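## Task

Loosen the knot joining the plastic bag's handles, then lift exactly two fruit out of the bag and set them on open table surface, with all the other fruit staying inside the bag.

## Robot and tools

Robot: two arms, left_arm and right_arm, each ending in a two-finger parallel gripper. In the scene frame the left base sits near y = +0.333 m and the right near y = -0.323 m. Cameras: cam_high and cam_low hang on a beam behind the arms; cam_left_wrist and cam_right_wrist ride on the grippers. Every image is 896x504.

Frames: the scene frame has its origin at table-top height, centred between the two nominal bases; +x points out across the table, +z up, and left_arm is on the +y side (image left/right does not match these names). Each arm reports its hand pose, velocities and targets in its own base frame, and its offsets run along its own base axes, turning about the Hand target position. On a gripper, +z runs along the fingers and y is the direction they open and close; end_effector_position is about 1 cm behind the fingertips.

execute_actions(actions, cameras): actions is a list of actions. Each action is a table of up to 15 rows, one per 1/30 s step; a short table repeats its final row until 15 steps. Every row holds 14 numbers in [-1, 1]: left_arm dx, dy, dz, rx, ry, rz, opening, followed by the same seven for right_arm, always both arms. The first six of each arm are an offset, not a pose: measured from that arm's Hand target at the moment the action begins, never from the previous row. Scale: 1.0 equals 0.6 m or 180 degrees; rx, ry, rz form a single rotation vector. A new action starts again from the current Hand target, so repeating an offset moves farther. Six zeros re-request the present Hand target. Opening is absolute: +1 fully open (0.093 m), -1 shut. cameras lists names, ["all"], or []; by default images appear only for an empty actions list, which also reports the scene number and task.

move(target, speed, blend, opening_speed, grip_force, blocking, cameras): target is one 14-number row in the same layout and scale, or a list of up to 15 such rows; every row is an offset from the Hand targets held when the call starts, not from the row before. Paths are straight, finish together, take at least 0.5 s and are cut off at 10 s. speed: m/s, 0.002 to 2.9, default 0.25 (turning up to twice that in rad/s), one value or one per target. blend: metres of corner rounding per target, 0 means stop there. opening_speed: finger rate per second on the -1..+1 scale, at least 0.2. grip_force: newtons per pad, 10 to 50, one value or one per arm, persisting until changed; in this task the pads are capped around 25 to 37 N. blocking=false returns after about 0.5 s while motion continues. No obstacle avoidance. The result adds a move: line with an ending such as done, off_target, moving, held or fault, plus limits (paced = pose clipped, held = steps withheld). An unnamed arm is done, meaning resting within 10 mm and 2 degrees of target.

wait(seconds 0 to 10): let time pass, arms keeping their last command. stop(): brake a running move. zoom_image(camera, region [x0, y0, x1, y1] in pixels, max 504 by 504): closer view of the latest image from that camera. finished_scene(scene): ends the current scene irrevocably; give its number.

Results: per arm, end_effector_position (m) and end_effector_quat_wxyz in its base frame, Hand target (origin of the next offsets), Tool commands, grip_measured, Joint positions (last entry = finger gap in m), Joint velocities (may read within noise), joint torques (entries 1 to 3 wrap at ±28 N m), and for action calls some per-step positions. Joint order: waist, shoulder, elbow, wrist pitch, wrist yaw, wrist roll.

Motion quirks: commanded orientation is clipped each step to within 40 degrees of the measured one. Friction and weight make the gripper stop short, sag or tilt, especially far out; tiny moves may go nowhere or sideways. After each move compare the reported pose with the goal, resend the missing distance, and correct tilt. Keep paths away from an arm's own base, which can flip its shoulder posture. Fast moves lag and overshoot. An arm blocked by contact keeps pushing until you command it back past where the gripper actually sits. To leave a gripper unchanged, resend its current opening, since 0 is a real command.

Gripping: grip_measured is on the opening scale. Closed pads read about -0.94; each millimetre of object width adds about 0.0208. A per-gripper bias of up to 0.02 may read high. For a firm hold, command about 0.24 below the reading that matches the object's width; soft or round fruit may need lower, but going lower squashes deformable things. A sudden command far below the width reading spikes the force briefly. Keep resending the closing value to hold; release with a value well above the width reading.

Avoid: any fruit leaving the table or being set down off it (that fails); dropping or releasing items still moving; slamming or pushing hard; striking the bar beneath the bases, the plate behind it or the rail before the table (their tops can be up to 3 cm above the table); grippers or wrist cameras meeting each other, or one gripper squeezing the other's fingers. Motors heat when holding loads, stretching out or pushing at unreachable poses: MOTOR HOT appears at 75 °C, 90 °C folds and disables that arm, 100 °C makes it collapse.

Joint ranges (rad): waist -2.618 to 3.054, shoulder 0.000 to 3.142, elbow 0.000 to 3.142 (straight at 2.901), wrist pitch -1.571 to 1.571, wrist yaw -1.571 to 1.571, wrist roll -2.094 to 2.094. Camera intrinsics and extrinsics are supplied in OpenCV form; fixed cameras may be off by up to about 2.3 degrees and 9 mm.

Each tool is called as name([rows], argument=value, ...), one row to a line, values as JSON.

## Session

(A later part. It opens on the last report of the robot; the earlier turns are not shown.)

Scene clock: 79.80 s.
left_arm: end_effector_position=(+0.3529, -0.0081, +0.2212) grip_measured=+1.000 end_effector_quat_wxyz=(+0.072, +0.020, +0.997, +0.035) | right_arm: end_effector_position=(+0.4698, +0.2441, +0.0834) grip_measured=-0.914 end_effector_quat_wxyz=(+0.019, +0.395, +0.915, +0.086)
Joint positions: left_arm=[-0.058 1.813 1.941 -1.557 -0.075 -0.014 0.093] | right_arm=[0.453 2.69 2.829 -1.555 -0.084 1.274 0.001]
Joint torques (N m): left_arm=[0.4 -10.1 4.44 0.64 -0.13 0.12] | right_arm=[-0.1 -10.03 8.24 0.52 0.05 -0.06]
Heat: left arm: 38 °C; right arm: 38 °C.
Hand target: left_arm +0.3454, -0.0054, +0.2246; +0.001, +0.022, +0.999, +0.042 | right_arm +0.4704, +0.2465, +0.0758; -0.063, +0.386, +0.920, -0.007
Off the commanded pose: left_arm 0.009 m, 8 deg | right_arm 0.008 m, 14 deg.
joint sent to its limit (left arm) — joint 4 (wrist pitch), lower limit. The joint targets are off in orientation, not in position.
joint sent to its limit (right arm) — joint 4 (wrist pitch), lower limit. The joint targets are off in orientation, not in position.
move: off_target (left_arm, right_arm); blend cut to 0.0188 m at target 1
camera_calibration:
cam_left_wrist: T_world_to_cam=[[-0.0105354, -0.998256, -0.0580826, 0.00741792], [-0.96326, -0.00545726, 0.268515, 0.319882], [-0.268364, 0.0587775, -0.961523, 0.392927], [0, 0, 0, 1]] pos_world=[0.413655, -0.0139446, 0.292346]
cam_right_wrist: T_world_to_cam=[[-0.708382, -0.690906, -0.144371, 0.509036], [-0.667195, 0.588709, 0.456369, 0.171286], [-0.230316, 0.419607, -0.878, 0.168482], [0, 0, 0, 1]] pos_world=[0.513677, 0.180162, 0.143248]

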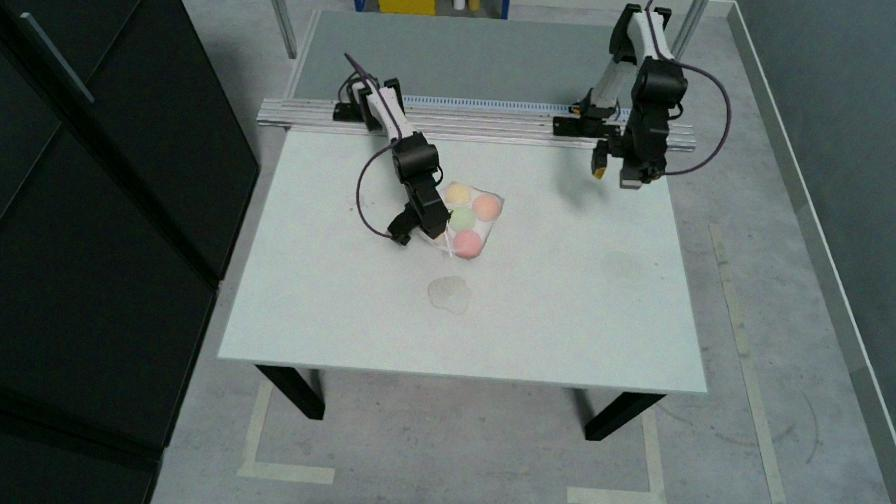

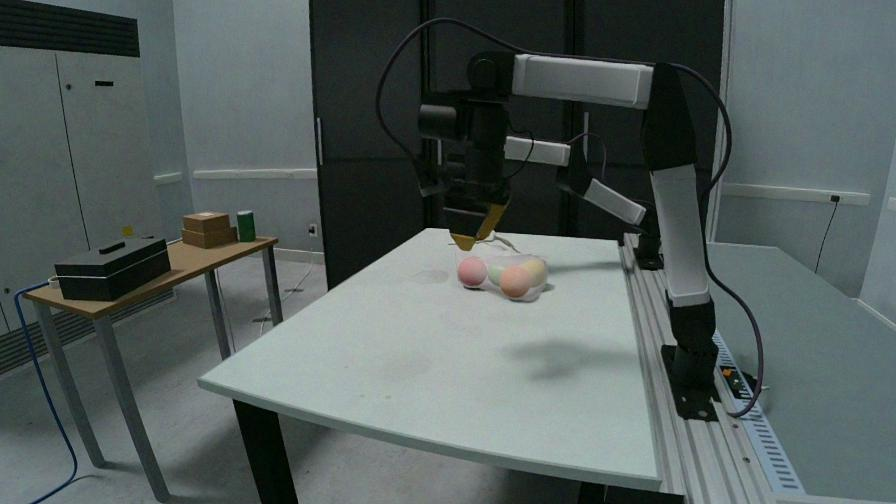

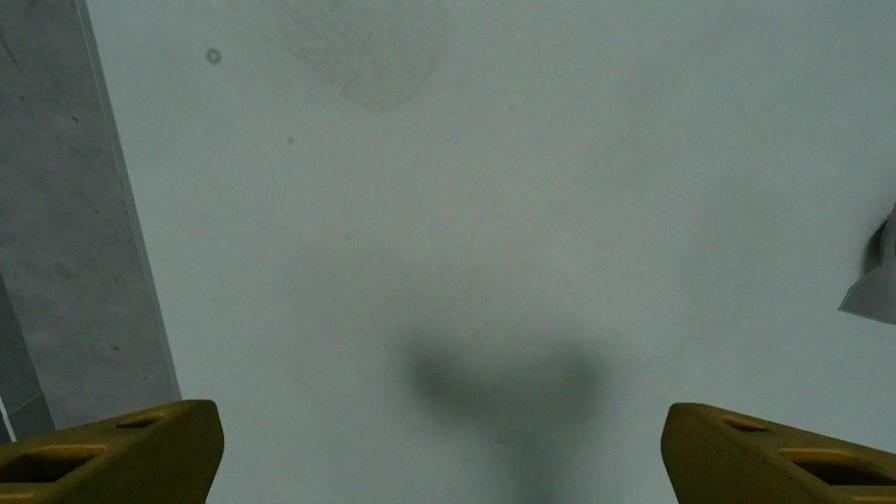

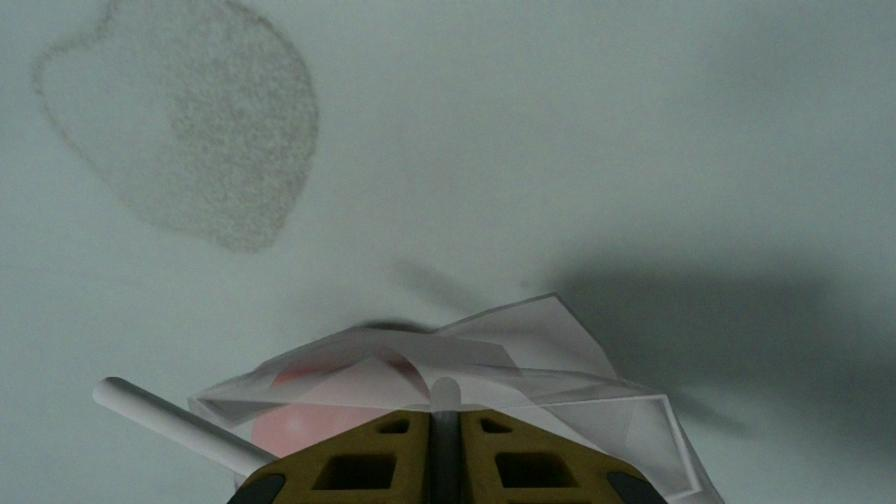

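move(target=[0,0,0,0,0,0,1,0.06,-0.07,0.1,0,0,0,-1], speed=0.06, cameras=["cam_low","cam_high"])

zoom_image(camera="cam_low", region=[430, 200, 580, 310])

zoom_image(camera="cam_high", region=[400, 160, 540, 270])

Scene clock: 82.80 s.
left_arm: end_effector_position=(+0.3529, -0.0081, +0.2212) grip_measured=+1.000 end_effector_quat_wxyz=(+0.072, +0.020, +0.997, +0.035) | right_arm: end_effector_position=(+0.4959, +0.1997, +0.1007) grip_measured=-0.914 end_effector_quat_wxyz=(+0.044, +0.399, +0.910, +0.102)
Joint positions: left_arm=[-0.058 1.813 1.941 -1.557 -0.075 -0.014 0.093] | right_arm=[0.356 2.663 2.841 -1.542 -0.085 1.191 0.001]
Joint torques (N m): left_arm=[0.43 -10.1 4.48 0.64 -0.14 0.12] | right_arm=[-0.08 -16.42 8.32 0.98 0.11 -0.02]
Heat: left arm: 38 °C; right arm: 39 °C.
Hand target: left_arm +0.3454, -0.0054, +0.2246; +0.001, +0.022, +0.999, +0.042 | right_arm +0.5064, +0.2045, +0.1358; -0.063, +0.386, +0.920, -0.008
Off the commanded pose: left_arm 0.009 m, 8 deg | right_arm 0.037 m, 18 deg.
elbow stopped short (right arm): the move would have taken joint 3 (elbow) straighter than the controller allows.
joint sent to its limit (left arm) — joint 4 (wrist pitch), lower limit. The joint targets are off in orientation, not in position.
move: off_target (left_arm, right_arm)
Images, in order (width x height): cam_high 896x504, cam_low 896x504.

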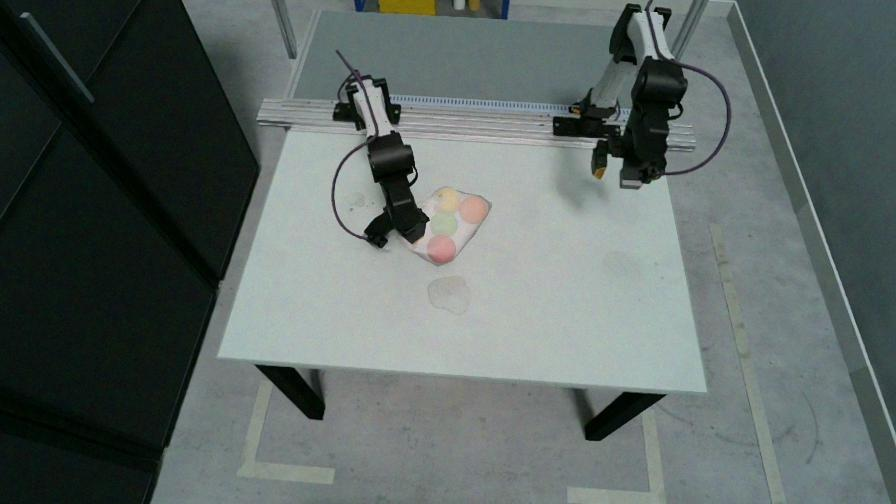

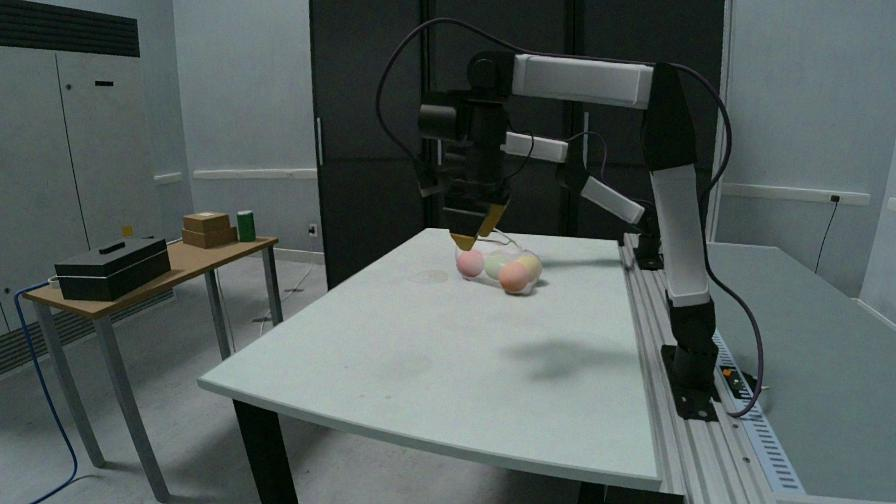

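Scaled by 3.360 from the camera's 896x504 image, which has a finer 1280x720 frame.

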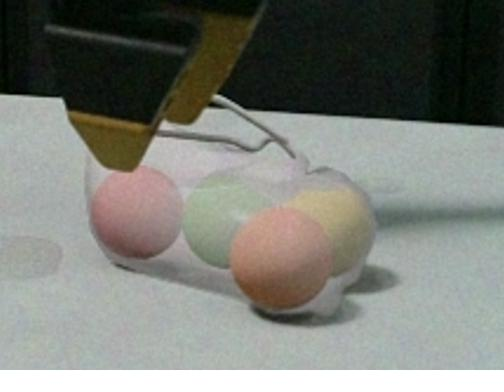

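Scaled by 3.600 from the camera's 896x504 image, which has a finer 1280x720 frame.

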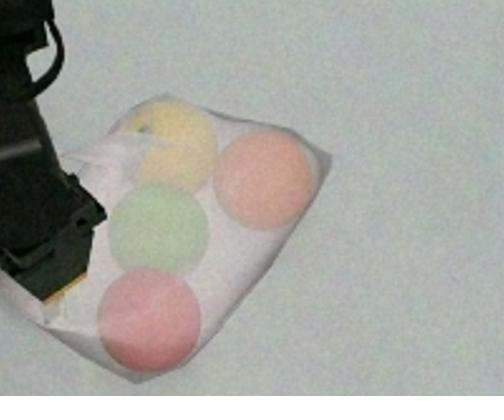

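move(target=[0.02,-0.45,0,0,0,-0.43,1,0,0,0,0,0,0,-1], cameras=["cam_left_wrist"])

Scene clock: 87.87 s.
left_arm: end_effector_position=(+0.3586, -0.2687, +0.2267) grip_measured=+1.000 end_effector_quat_wxyz=(+0.138, +0.629, +0.764, +0.042) | right_arm: end_effector_position=(+0.4960, +0.1998, +0.1007) grip_measured=-0.914 end_effector_quat_wxyz=(+0.044, +0.399, +0.910, +0.102)
Joint positions: left_arm=[-0.672 2.133 2.399 -1.558 -0.078 0.717 0.093] | right_arm=[0.356 2.663 2.841 -1.542 -0.085 1.191 0.001]
Joint torques (N m): left_arm=[-0.53 -9.22 7.87 0.9 0.11 0.11] | right_arm=[-0.09 -16.39 8.32 0.95 0.11 -0.05]
Heat: left arm: 38 °C; right arm: 40 °C.
Hand target: left_arm +0.3574, -0.2754, +0.2247; +0.026, +0.642, +0.766, +0.032 | right_arm +0.5063, +0.2045, +0.1358; -0.063, +0.386, +0.920, -0.008
Off the commanded pose: left_arm 0.007 m, 13 deg | right_arm 0.037 m, 18 deg.
elbow stopped short (right arm): the move would have taken joint 3 (elbow) straighter than the controller allows.
joint sent to its limit (left arm) — joint 4 (wrist pitch), lower limit. The joint targets are off in orientation, not in position.
move: off_target (left_arm, right_arm)
camera_calibration:
cam_left_wrist: T_world_to_cam=[[-0.947741, -0.227873, -0.223294, 0.328154], [-0.279917, 0.929727, 0.239277, 0.33528], [0.153077, 0.289276, -0.944927, 0.322069], [0, 0, 0, 1]] pos_world=[0.355554, -0.330108, 0.297381]
Images, in order (width x height): cam_left_wrist 896x504.

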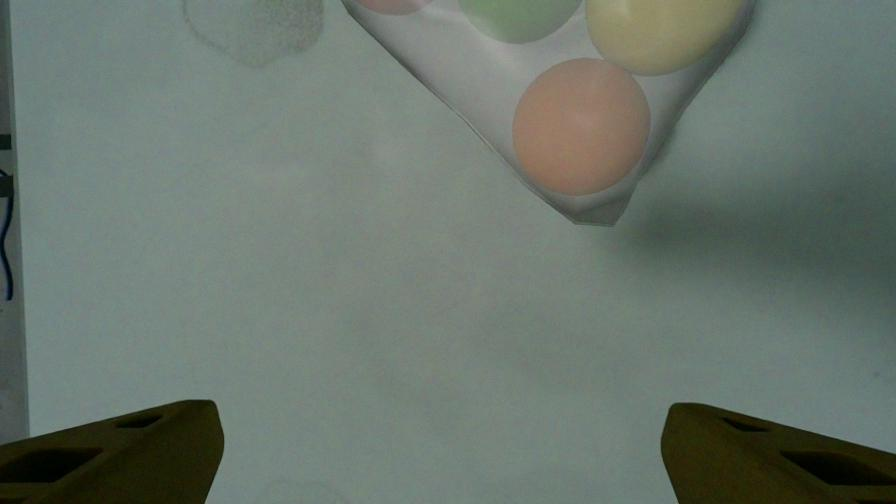

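move([
  [-0.026,-0.106,-0.2,0,0,0,1,0,0,0,0,0,0,-1],
  [-0.026,-0.106,-0.34,0,0,0,1,0,0,0,0,0,0,-1],
], speed=0.1, blend=[0.01,0], cameras=["cam_left_wrist","cam_low"])

Scene clock: 91.63 s.
left_arm: end_effector_position=(+0.3458, -0.3331, +0.0225) grip_measured=+1.000 end_effector_quat_wxyz=(+0.021, +0.641, +0.766, +0.037) | right_arm: end_effector_position=(+0.4962, +0.1998, +0.1007) grip_measured=-0.914 end_effector_quat_wxyz=(+0.044, +0.399, +0.910, +0.103)
Joint positions: left_arm=[-0.794 2.432 2.107 -1.212 -0.078 0.601 0.093] | right_arm=[0.356 2.663 2.841 -1.541 -0.085 1.19 0.001]
Joint torques (N m): left_arm=[-0.75 -13.63 4.57 0.72 0.09 -0.09] | right_arm=[-0.12 -16.49 8.34 0.95 0.11 -0.04]
Heat: left arm: 38 °C; right arm: 41 °C.
Hand target: left_arm +0.3418, -0.3390, +0.0208; +0.026, +0.642, +0.766, +0.032 | right_arm +0.5064, +0.2045, +0.1358; -0.063, +0.386, +0.920, -0.008
Off the commanded pose: left_arm 0.007 m, 1 deg | right_arm 0.037 m, 18 deg.
elbow stopped short (right arm): the move would have taken joint 3 (elbow) straighter than the controller allows.
move: off_target (right_arm)
camera_calibration:
cam_left_wrist: T_world_to_cam=[[-0.97696, -0.200338, -0.0735779, 0.27165], [-0.212627, 0.883916, 0.416511, 0.397949], [-0.0184064, 0.42256, -0.906148, 0.252509], [0, 0, 0, 1]] pos_world=[0.354654, -0.404032, 0.0830474]
Images, in order (width x height): cam_low 896x504, cam_left_wrist 896x504.

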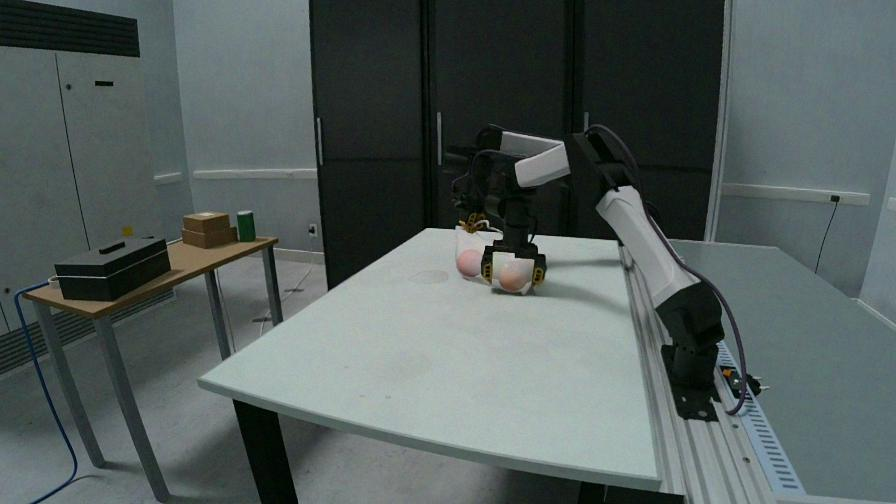

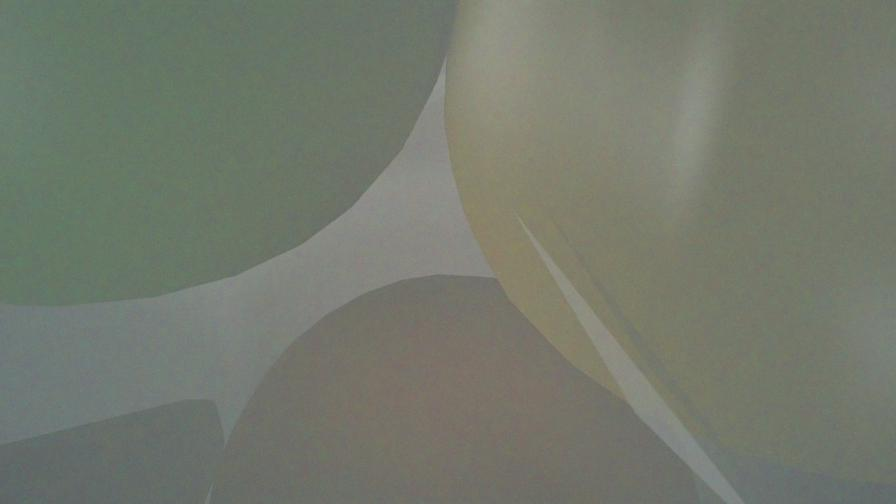

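Grip orange gently, then pull right arm away (−y).

move(target=[0,0,0,0,0,0,0.15,0,0,0,0,0,0,-1], opening_speed=0.6)

move(target=[0,0,0,0,0,0,0.15,-0.06,-0.17,-0.03,0,0,0,-1], speed=0.05, cameras=["all"])

zoom_image(camera="cam_high", region=[380, 160, 520, 270])

zoom_image(camera="cam_low", region=[430, 200, 580, 310])

Scene clock: 93.87 s.
left_arm: end_effector_position=(+0.3472, -0.3345, +0.0226) grip_measured=+0.457 end_effector_quat_wxyz=(+0.025, +0.641, +0.766, +0.037) | right_arm: end_effector_position=(+0.4962, +0.1998, +0.1007) grip_measured=-0.914 end_effector_quat_wxyz=(+0.044, +0.399, +0.910, +0.103)
Joint positions: left_arm=[-0.794 2.432 2.107 -1.203 -0.078 0.6 0.067] | right_arm=[0.356 2.663 2.841 -1.541 -0.085 1.19 0.001]
Joint torques (N m): left_arm=[-0.69 -13.7 4.68 0.66 0.1 -0.1] | right_arm=[-0.1 -16.44 8.39 0.94 0.12 -0.04]
Heat: left arm: 39 °C; right arm: 41 °C.
Hand target: left_arm +0.3418, -0.3390, +0.0208; +0.026, +0.642, +0.766, +0.032 | right_arm +0.5064, +0.2045, +0.1358; -0.063, +0.386, +0.920, -0.008
Off the commanded pose: left_arm 0.007 m, 1 deg | right_arm 0.037 m, 18 deg.
elbow stopped short (right arm): the move would have taken joint 3 (elbow) straighter than the controller allows.
move: off_target (right_arm)

Scene clock: 98.33 s.
left_arm: end_effector_position=(+0.3479, -0.3352, +0.0226) grip_measured=+0.457 end_effector_quat_wxyz=(+0.027, +0.640, +0.767, +0.036) | right_arm: end_effector_position=(+0.4725, +0.1052, +0.0957) grip_measured=-0.914 end_effector_quat_wxyz=(-0.006, +0.394, +0.918, +0.042)
Joint positions: left_arm=[-0.794 2.432 2.107 -1.199 -0.078 0.6 0.067] | right_arm=[0.192 2.499 2.523 -1.557 -0.077 1.005 0.001]
Joint torques (N m): left_arm=[-0.72 -13.65 4.59 0.64 0.1 -0.09] | right_arm=[-0.18 -15.9 5.26 0.32 0.25 -0.04]
Heat: left arm: 40 °C; right arm: 44 °C.
Hand target: left_arm +0.3419, -0.3391, +0.0208; +0.027, +0.642, +0.766, +0.032 | right_arm +0.4704, +0.1025, +0.1177; -0.063, +0.386, +0.920, -0.008
Off the commanded pose: left_arm 0.007 m, 1 deg | right_arm 0.022 m, 9 deg.
elbow stopped short (right arm): the move would have taken joint 3 (elbow) straighter than the controller allows.
joint sent to its limit (right arm) — joint 4 (wrist pitch), lower limit. The joint targets are off in orientation, not in position.
move: off_target (right_arm)
camera_calibration:
cam_left_wrist: T_world_to_cam=[[-0.976069, -0.202133, -0.0801955, 0.272465], [-0.217178, 0.887294, 0.40687, 0.403175], [-0.011085, 0.41455, -0.909959, 0.248404], [0, 0, 0, 1]] pos_world=[0.356259, -0.405637, 0.0838482]
cam_right_wrist: T_world_to_cam=[[-0.711873, -0.700903, -0.0444062, 0.409952], [-0.633417, 0.613448, 0.471661, 0.229124], [-0.303348, 0.36389, -0.880661, 0.278897], [0, 0, 0, 1]] pos_world=[0.521567, 0.0452934, 0.155749]

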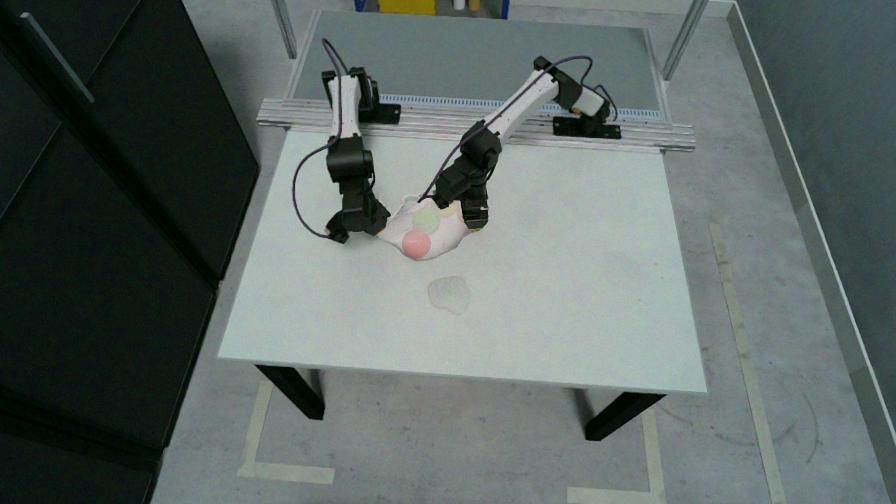

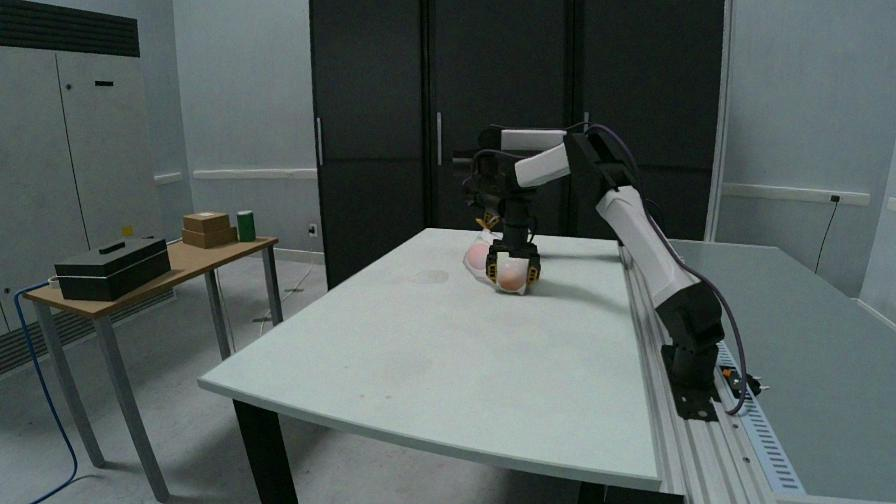

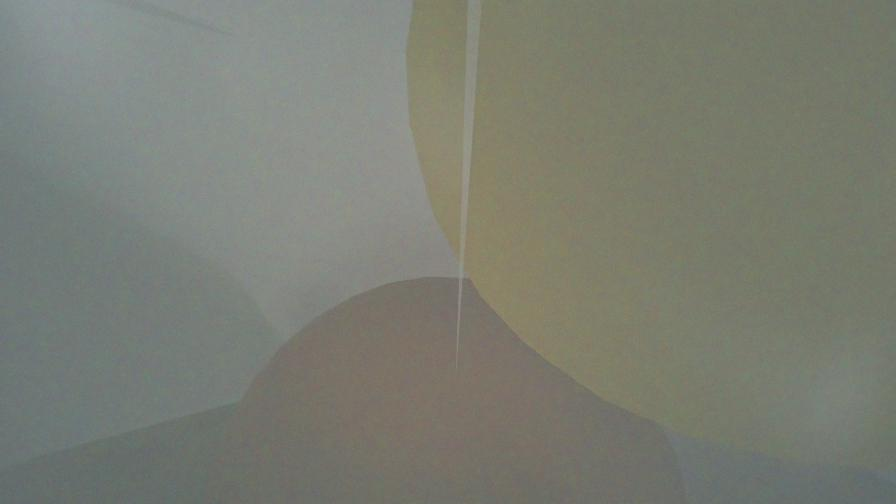

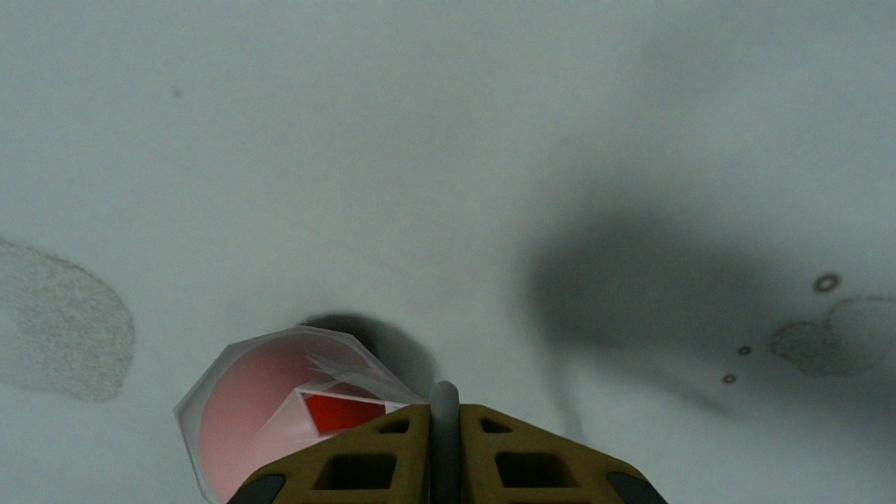

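Scaled by 3.600 from the camera's 896x504 image, which has a finer 1280x720 frame.

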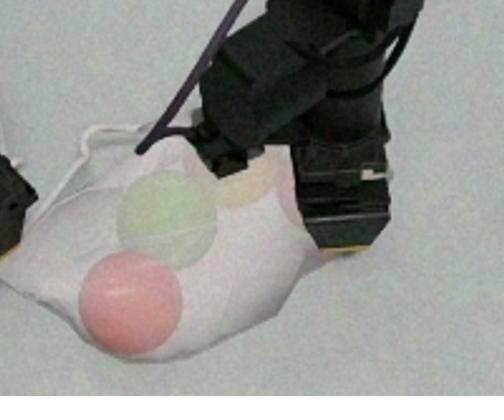

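Scaled by 3.360 from the camera's 896x504 image, which has a finer 1280x720 frame.

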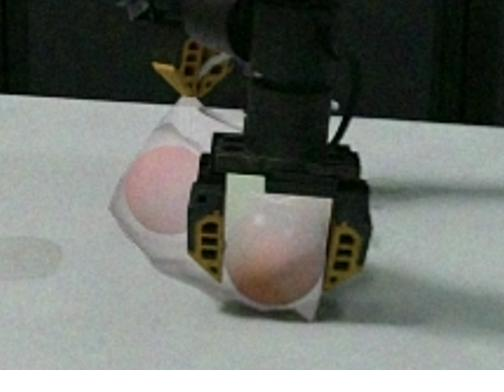

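move(target=[0,0,0,0,0,0,0.15,-0.05,-0.1,0.02,0,0,0,-1], speed=0.05, cameras=["cam_high","cam_right_wrist"])

zoom_image(camera="cam_high", region=[350, 160, 490, 270])

Scene clock: 101.30 s.
left_arm: end_effector_position=(+0.3510, -0.3465, +0.0232) grip_measured=+0.457 end_effector_quat_wxyz=(+0.048, +0.642, +0.764, +0.027) | right_arm: end_effector_position=(+0.4423, +0.0527, +0.1082) grip_measured=-0.914 end_effector_quat_wxyz=(-0.033, +0.388, +0.920, +0.027)
Joint positions: left_arm=[-0.801 2.432 2.107 -1.157 -0.064 0.6 0.067] | right_arm=[0.089 2.35 2.304 -1.557 -0.079 0.886 0.001]
Joint torques (N m): left_arm=[-0.16 -13.71 4.78 0.3 -0.04 -0.1] | right_arm=[-1.03 -15.21 5.46 0.19 0.39 0.03]
Heat: left arm: 41 °C; right arm: 45 °C.
Hand target: left_arm +0.3419, -0.3390, +0.0208; +0.026, +0.642, +0.766, +0.032 | right_arm +0.4405, +0.0425, +0.1299; -0.063, +0.386, +0.920, -0.007
Off the commanded pose: left_arm 0.012 m, 2 deg | right_arm 0.024 m, 5 deg.
joint sent to its limit (right arm) — joint 4 (wrist pitch), lower limit. The joint targets are off in orientation, not in position.
move: off_target (left_arm, right_arm)
camera_calibration:
cam_right_wrist: T_world_to_cam=[[-0.702541, -0.711638, 0.00249106, 0.343604], [-0.613162, 0.607093, 0.505441, 0.224099], [-0.361203, 0.353566, -0.862858, 0.324033], [0, 0, 0, 1]] pos_world=[0.495847, -0.00609343, 0.16547]
Images, in order (width x height): cam_high 896x504, cam_right_wrist 896x504.

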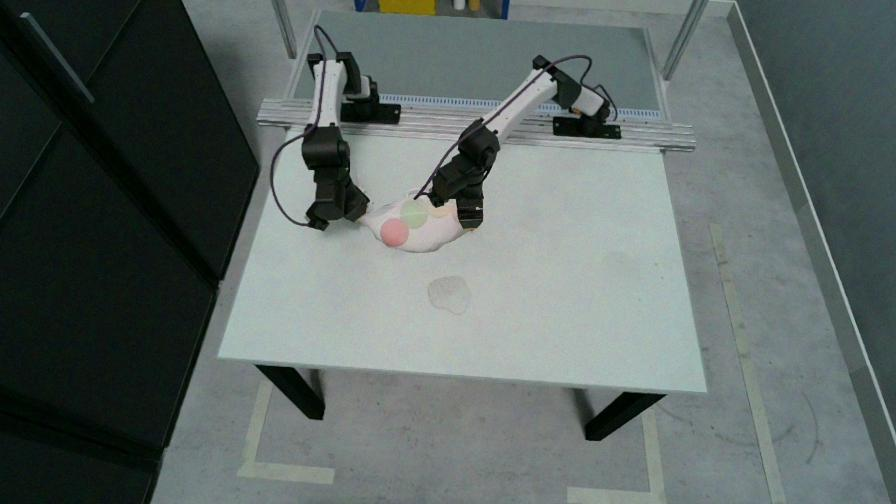

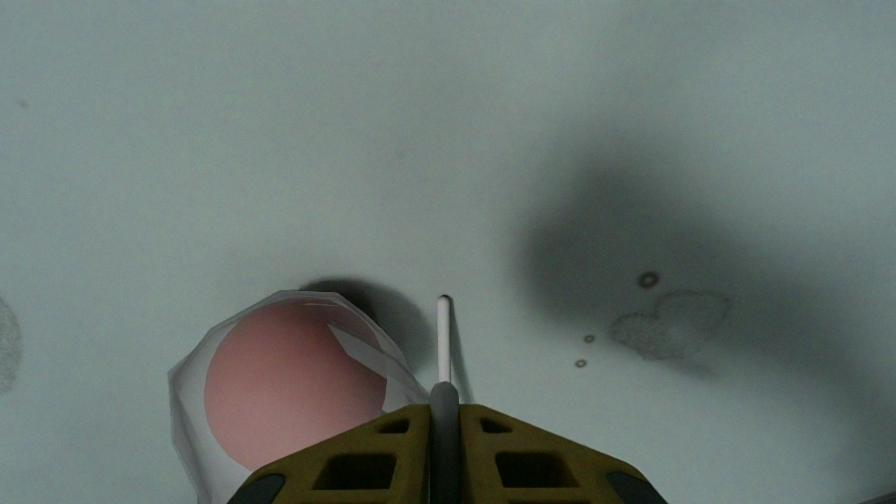

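Scaled by 3.600 from the camera's 896x504 image, which has a finer 1280x720 frame.

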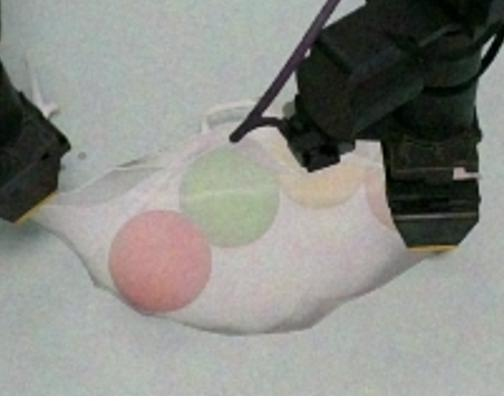

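move(target=[0,0,0,0,0,0,0.15,0,0.04,0,0,0,0,-1], speed=0.05)

move(target=[0,0,0,0,0,0,1,0,0,0,0,0,0,-1], opening_speed=0.4)

move([
  [0,0.02,0.2,0,0,0,1,0,0,0,0,0,0,-1],
  [0,0.1,0.32,0,0,0,1,0,0,0,0,0,0,-1],
], speed=0.15, cameras=["all"])

zoom_image(camera="cam_high", region=[350, 160, 490, 270])

zoom_image(camera="cam_low", region=[430, 200, 580, 310])

Scene clock: 103.97 s.
left_arm: end_effector_position=(+0.3508, -0.3463, +0.0231) grip_measured=+0.457 end_effector_quat_wxyz=(+0.047, +0.642, +0.764, +0.027) | right_arm: end_effector_position=(+0.4406, +0.0650, +0.1080) grip_measured=-0.914 end_effector_quat_wxyz=(-0.031, +0.390, +0.920, +0.021)
Joint positions: left_arm=[-0.801 2.432 2.107 -1.158 -0.064 0.6 0.067] | right_arm=[0.121 2.35 2.304 -1.557 -0.068 0.921 0.001]
Joint torques (N m): left_arm=[-0.16 -13.72 4.83 0.32 -0.04 -0.09] | right_arm=[0.55 -14.61 6.57 0.18 0.27 0.18]
Heat: left arm: 41 °C; right arm: 46 °C.
Hand target: left_arm +0.3419, -0.3390, +0.0208; +0.027, +0.642, +0.766, +0.032 | right_arm +0.4404, +0.0665, +0.1298; -0.063, +0.386, +0.920, -0.008
Off the commanded pose: left_arm 0.012 m, 2 deg | right_arm 0.022 m, 5 deg.
joint sent to its limit (right arm) — joint 4 (wrist pitch), lower limit. The joint targets are off in orientation, not in position.
move: off_target (left_arm, right_arm)

Scene clock: 106.33 s.
left_arm: end_effector_position=(+0.3481, -0.3435, +0.0228) grip_measured=+1.000 end_effector_quat_wxyz=(+0.039, +0.643, +0.764, +0.028) | right_arm: end_effector_position=(+0.4407, +0.0641, +0.1080) grip_measured=-0.914 end_effector_quat_wxyz=(-0.030, +0.390, +0.920, +0.019)
Joint positions: left_arm=[-0.801 2.432 2.107 -1.175 -0.064 0.6 0.093] | right_arm=[0.121 2.35 2.304 -1.557 -0.063 0.922 0.001]
Joint torques (N m): left_arm=[-0.14 -13.7 4.68 0.45 -0.05 -0.09] | right_arm=[0.5 -14.58 6.63 0.18 0.2 0.12]
Heat: left arm: 42 °C; right arm: 46 °C.
Hand target: left_arm +0.3419, -0.3390, +0.0208; +0.026, +0.642, +0.766, +0.032 | right_arm +0.4404, +0.0665, +0.1298; -0.063, +0.386, +0.920, -0.007
Off the commanded pose: left_arm 0.008 m, 1 deg | right_arm 0.022 m, 5 deg.
joint sent to its limit (right arm) — joint 4 (wrist pitch), lower limit. The joint targets are off in orientation, not in position.
move: off_target (right_arm)

Scene clock: 108.83 s.
left_arm: end_effector_position=(+0.3466, -0.2837, +0.2096) grip_measured=+1.000 end_effector_quat_wxyz=(+0.117, +0.635, +0.763, +0.030) | right_arm: end_effector_position=(+0.4407, +0.0640, +0.1080) grip_measured=-0.914 end_effector_quat_wxyz=(-0.030, +0.390, +0.920, +0.019)
Joint positions: left_arm=[-0.71 2.155 2.373 -1.555 -0.064 0.685 0.093] | right_arm=[0.121 2.35 2.304 -1.557 -0.062 0.922 0.001]
Joint torques (N m): left_arm=[0.21 -12.52 4.38 0.78 -0.01 0.11] | right_arm=[0.51 -14.63 6.56 0.18 0.22 0.13]
Heat: left arm: 43 °C; right arm: 47 °C.
Hand target: left_arm +0.3418, -0.2791, +0.2127; +0.026, +0.642, +0.766, +0.032 | right_arm +0.4404, +0.0666, +0.1298; -0.063, +0.386, +0.920, -0.007
Off the commanded pose: left_arm 0.007 m, 10 deg | right_arm 0.022 m, 5 deg.
joint sent to its limit (left arm) — joint 4 (wrist pitch), lower limit. The joint targets are off in orientation, not in position.
joint sent to its limit (right arm) — joint 4 (wrist pitch), lower limit. The joint targets are off in orientation, not in position.
move: off_target (left_arm, right_arm)
camera_calibration:
cam_left_wrist: T_world_to_cam=[[-0.9596, -0.215744, -0.180616, 0.308202], [-0.258443, 0.929636, 0.262649, 0.33771], [0.111243, 0.298717, -0.947836, 0.329912], [0, 0, 0, 1]] pos_world=[0.34633, -0.346005, 0.27967]
cam_right_wrist: T_world_to_cam=[[-0.70478, -0.709249, 0.0158439, 0.349986], [-0.610877, 0.618081, 0.494778, 0.215816], [-0.360714, 0.339031, -0.868875, 0.320584], [0, 0, 0, 1]] pos_world=[0.494139, 0.00614799, 0.166222]

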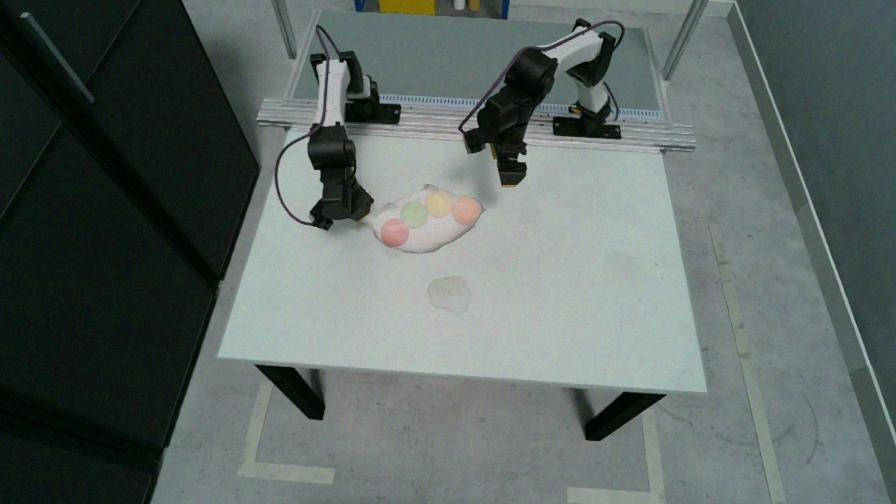

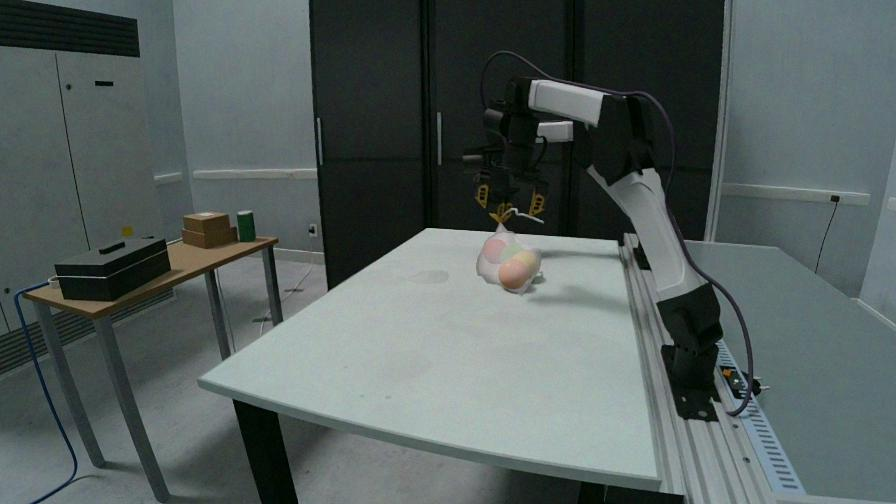

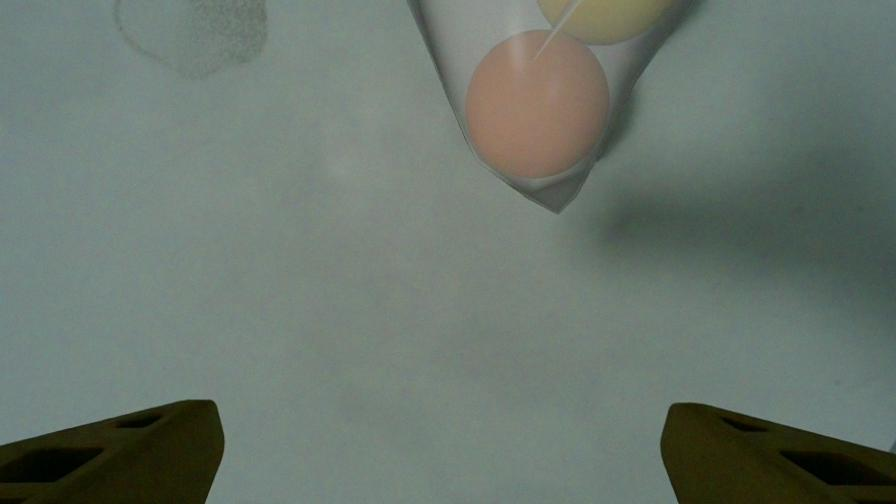

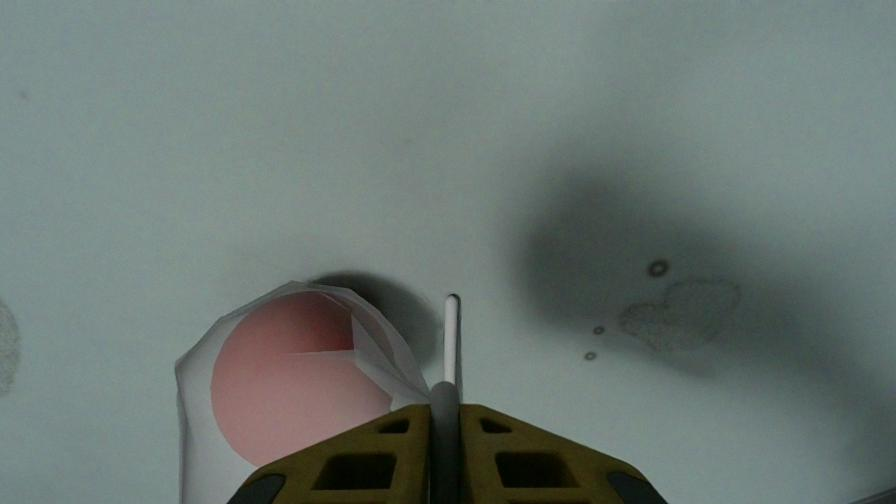

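Scaled by 3.600 from the camera's 896x504 image, which has a finer 1280x720 frame.

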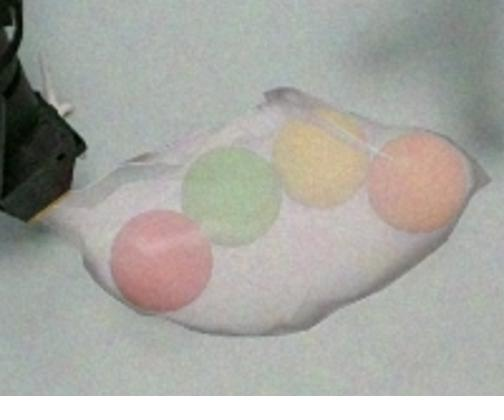

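Scaled by 3.360 from the camera's 896x504 image, which has a finer 1280x720 frame.

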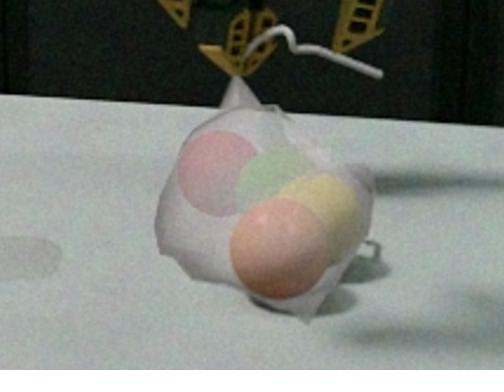

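move([
  [0,0.1,0.02,0,0,0,1,0,-0.04,-0.12,0,0,0,-1],
  [0,0.2,0.02,0,0,0,1,0,-0.05,-0.19,0,0,0,-0.5],
  [0,0.3,0.02,0,0,0,1,0,-0.08,-0.02,0,0,0,-0.3],
  [0,0.3,0.02,0,0,0,1,-0.07,0.02,0.1,0,0,0.25,0],
], speed=[0.08,0.08,0.15,0.2], cameras=["all"])

zoom_image(camera="cam_high", region=[350, 160, 490, 270])

Scene clock: 118.37 s.
left_arm: end_effector_position=(+0.3503, -0.0994, +0.2200) grip_measured=+1.000 end_effector_quat_wxyz=(+0.058, +0.637, +0.767, +0.053) | right_arm: end_effector_position=(+0.4069, +0.0767, +0.1783) grip_measured=-0.001 end_effector_quat_wxyz=(+0.049, +0.011, +0.999, -0.006)
Joint positions: left_arm=[-0.301 1.852 1.987 -1.556 -0.054 1.088 0.093] | right_arm=[0.199 2.092 2.162 -1.548 0.032 0.221 0.045]
Joint torques (N m): left_arm=[0.25 -10.74 4.41 0.6 0.21 0.11] | right_arm=[0.69 -12.21 5.03 0.36 0.19 -0.02]
Heat: left arm: 43 °C; right arm: 47 °C.
Hand target: left_arm +0.3418, -0.0991, +0.2247; +0.026, +0.642, +0.766, +0.032 | right_arm +0.3984, +0.0785, +0.1898; -0.055, +0.004, +0.998, -0.031
Off the commanded pose: left_arm 0.010 m, 4 deg | right_arm 0.014 m, 12 deg.
joint sent to its limit (left arm) — joint 4 (wrist pitch), lower limit. The joint targets are off in orientation, not in position.
joint sent to its limit (right arm) — joint 4 (wrist pitch), lower limit. The joint targets are off in orientation, not in position.
move: off_target (left_arm, right_arm); target 2's new opening was sent with right_arm's hand 0.014 m and 1 deg from that target; target 3's new opening was sent with right_arm's hand 0.019 m and 4 deg from that target; target 4's new opening was sent with right_arm's hand 0.014 m and 12 deg from that target
camera_calibration:
cam_left_wrist: T_world_to_cam=[[-0.967024, -0.209025, -0.145509, 0.348934], [-0.24957, 0.891638, 0.377752, 0.132319], [0.0507816, 0.40161, -0.914402, 0.308257], [0, 0, 0, 1]] pos_world=[0.354797, -0.168844, 0.28266]
cam_right_wrist: T_world_to_cam=[[-0.00797867, -0.999122, 0.0411403, 0.0681475], [-0.938896, 0.0216426, 0.343519, 0.358692], [-0.344108, -0.0358856, -0.938244, 0.399575], [0, 0, 0, 1]] pos_world=[0.474815, 0.0746636, 0.248878]

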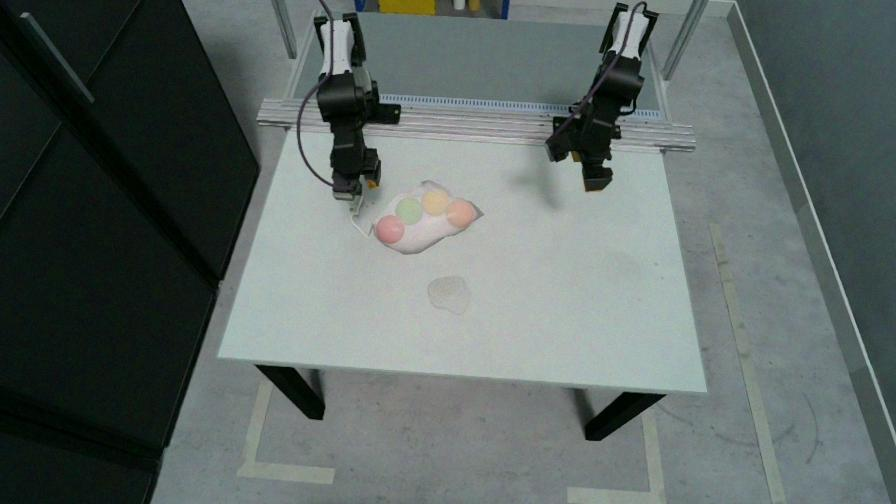

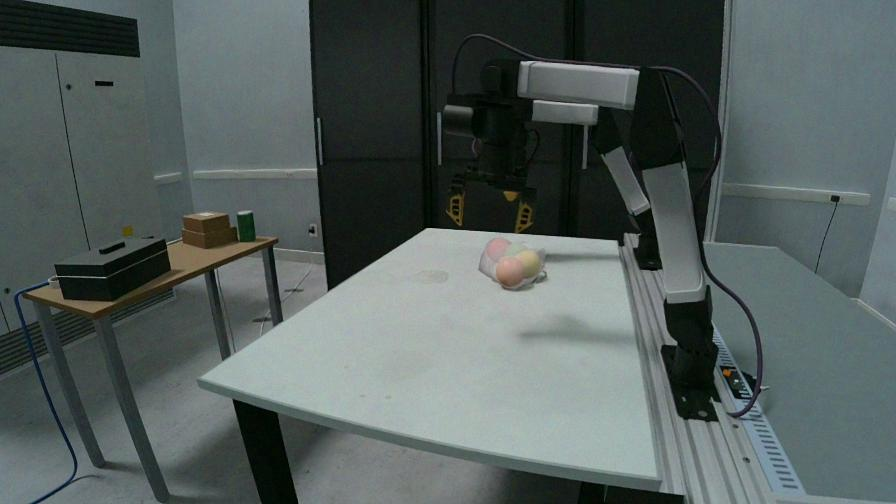

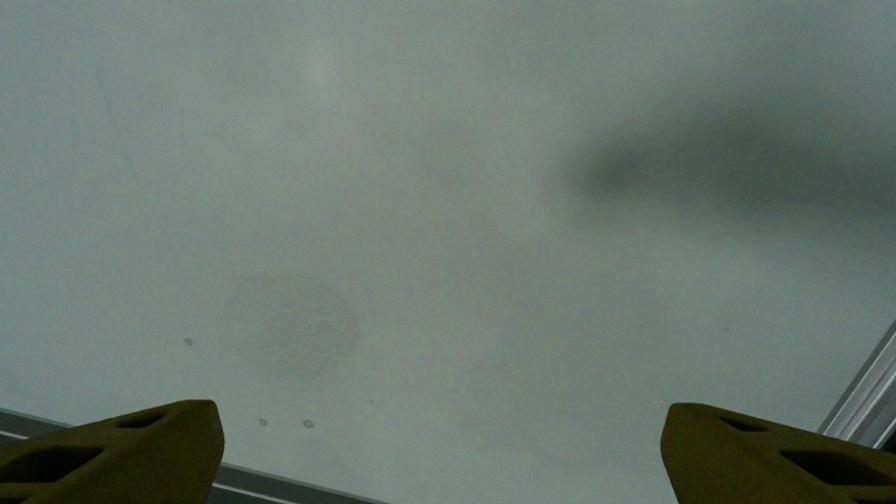

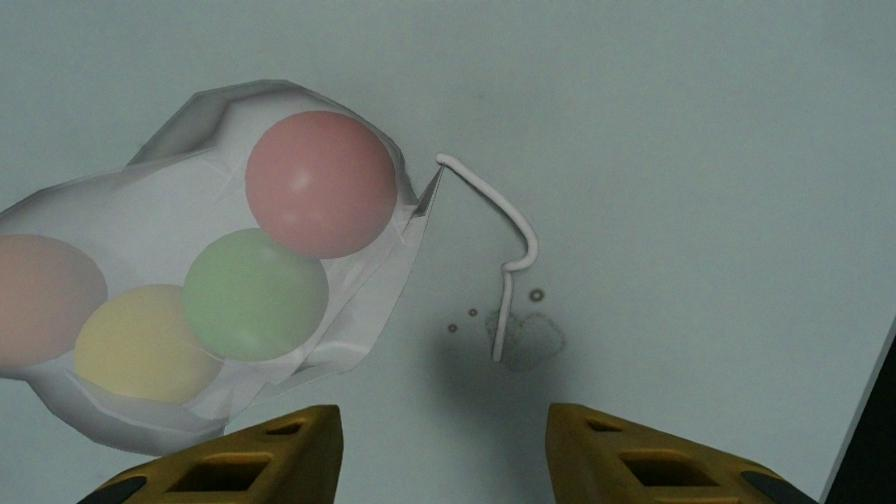

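Scaled by 3.600 from the camera's 896x504 image, which has a finer 1280x720 frame.

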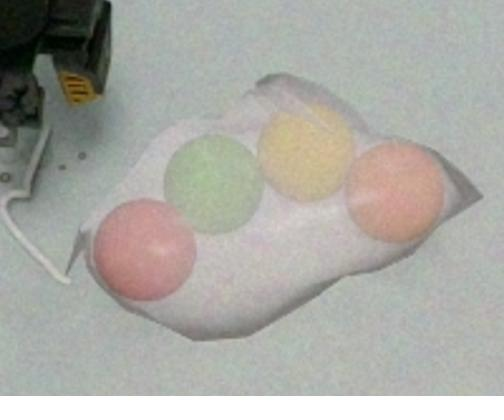

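move(target=[0.027,-0.34,0,0,0,0,1,-0.1,-0.25,0.05,0,0,0,0], cameras=["cam_left_wrist"])

Scene clock: 120.97 s.
left_arm: end_effector_position=(+0.3556, -0.3005, +0.2260) grip_measured=+1.000 end_effector_quat_wxyz=(+0.154, +0.641, +0.751, +0.031) | right_arm: end_effector_position=(+0.3458, -0.0746, +0.2121) grip_measured=-0.001 end_effector_quat_wxyz=(+0.052, +0.008, +0.998, -0.047)
Joint positions: left_arm=[-0.726 2.201 2.501 -1.562 -0.066 0.698 0.093] | right_arm=[-0.177 1.827 1.924 -1.55 0.075 -0.165 0.045]
Joint torques (N m): left_arm=[0.08 -9.83 7.77 1 -0.03 -0.12] | right_arm=[0.44 -9.81 5.07 0.43 0.19 -0.03]
Heat: left arm: 43 °C; right arm: 46 °C.
Hand target: left_arm +0.3580, -0.3030, +0.2248; +0.026, +0.642, +0.766, +0.032 | right_arm +0.3384, -0.0715, +0.2198; -0.055, +0.004, +0.998, -0.031
Off the commanded pose: left_arm 0.004 m, 15 deg | right_arm 0.011 m, 12 deg.
joint sent to its limit (left arm) — joint 4 (wrist pitch), lower limit. The joint targets are off in orientation, not in position.
joint sent to its limit (right arm) — joint 4 (wrist pitch), lower limit. The joint targets are off in orientation, not in position.
move: off_target (left_arm, right_arm)
camera_calibration:
cam_left_wrist: T_world_to_cam=[[-0.952901, -0.199017, -0.228849, 0.329585], [-0.247041, 0.947063, 0.205043, 0.365487], [0.175927, 0.251921, -0.951623, 0.31315], [0, 0, 0, 1]] pos_world=[0.34926, -0.359435, 0.298486]
Images, in order (width x height): cam_left_wrist 896x504.

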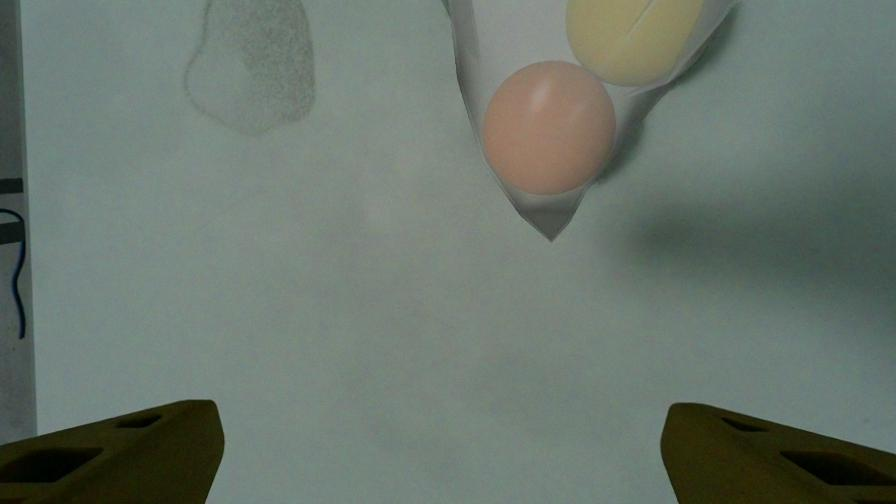

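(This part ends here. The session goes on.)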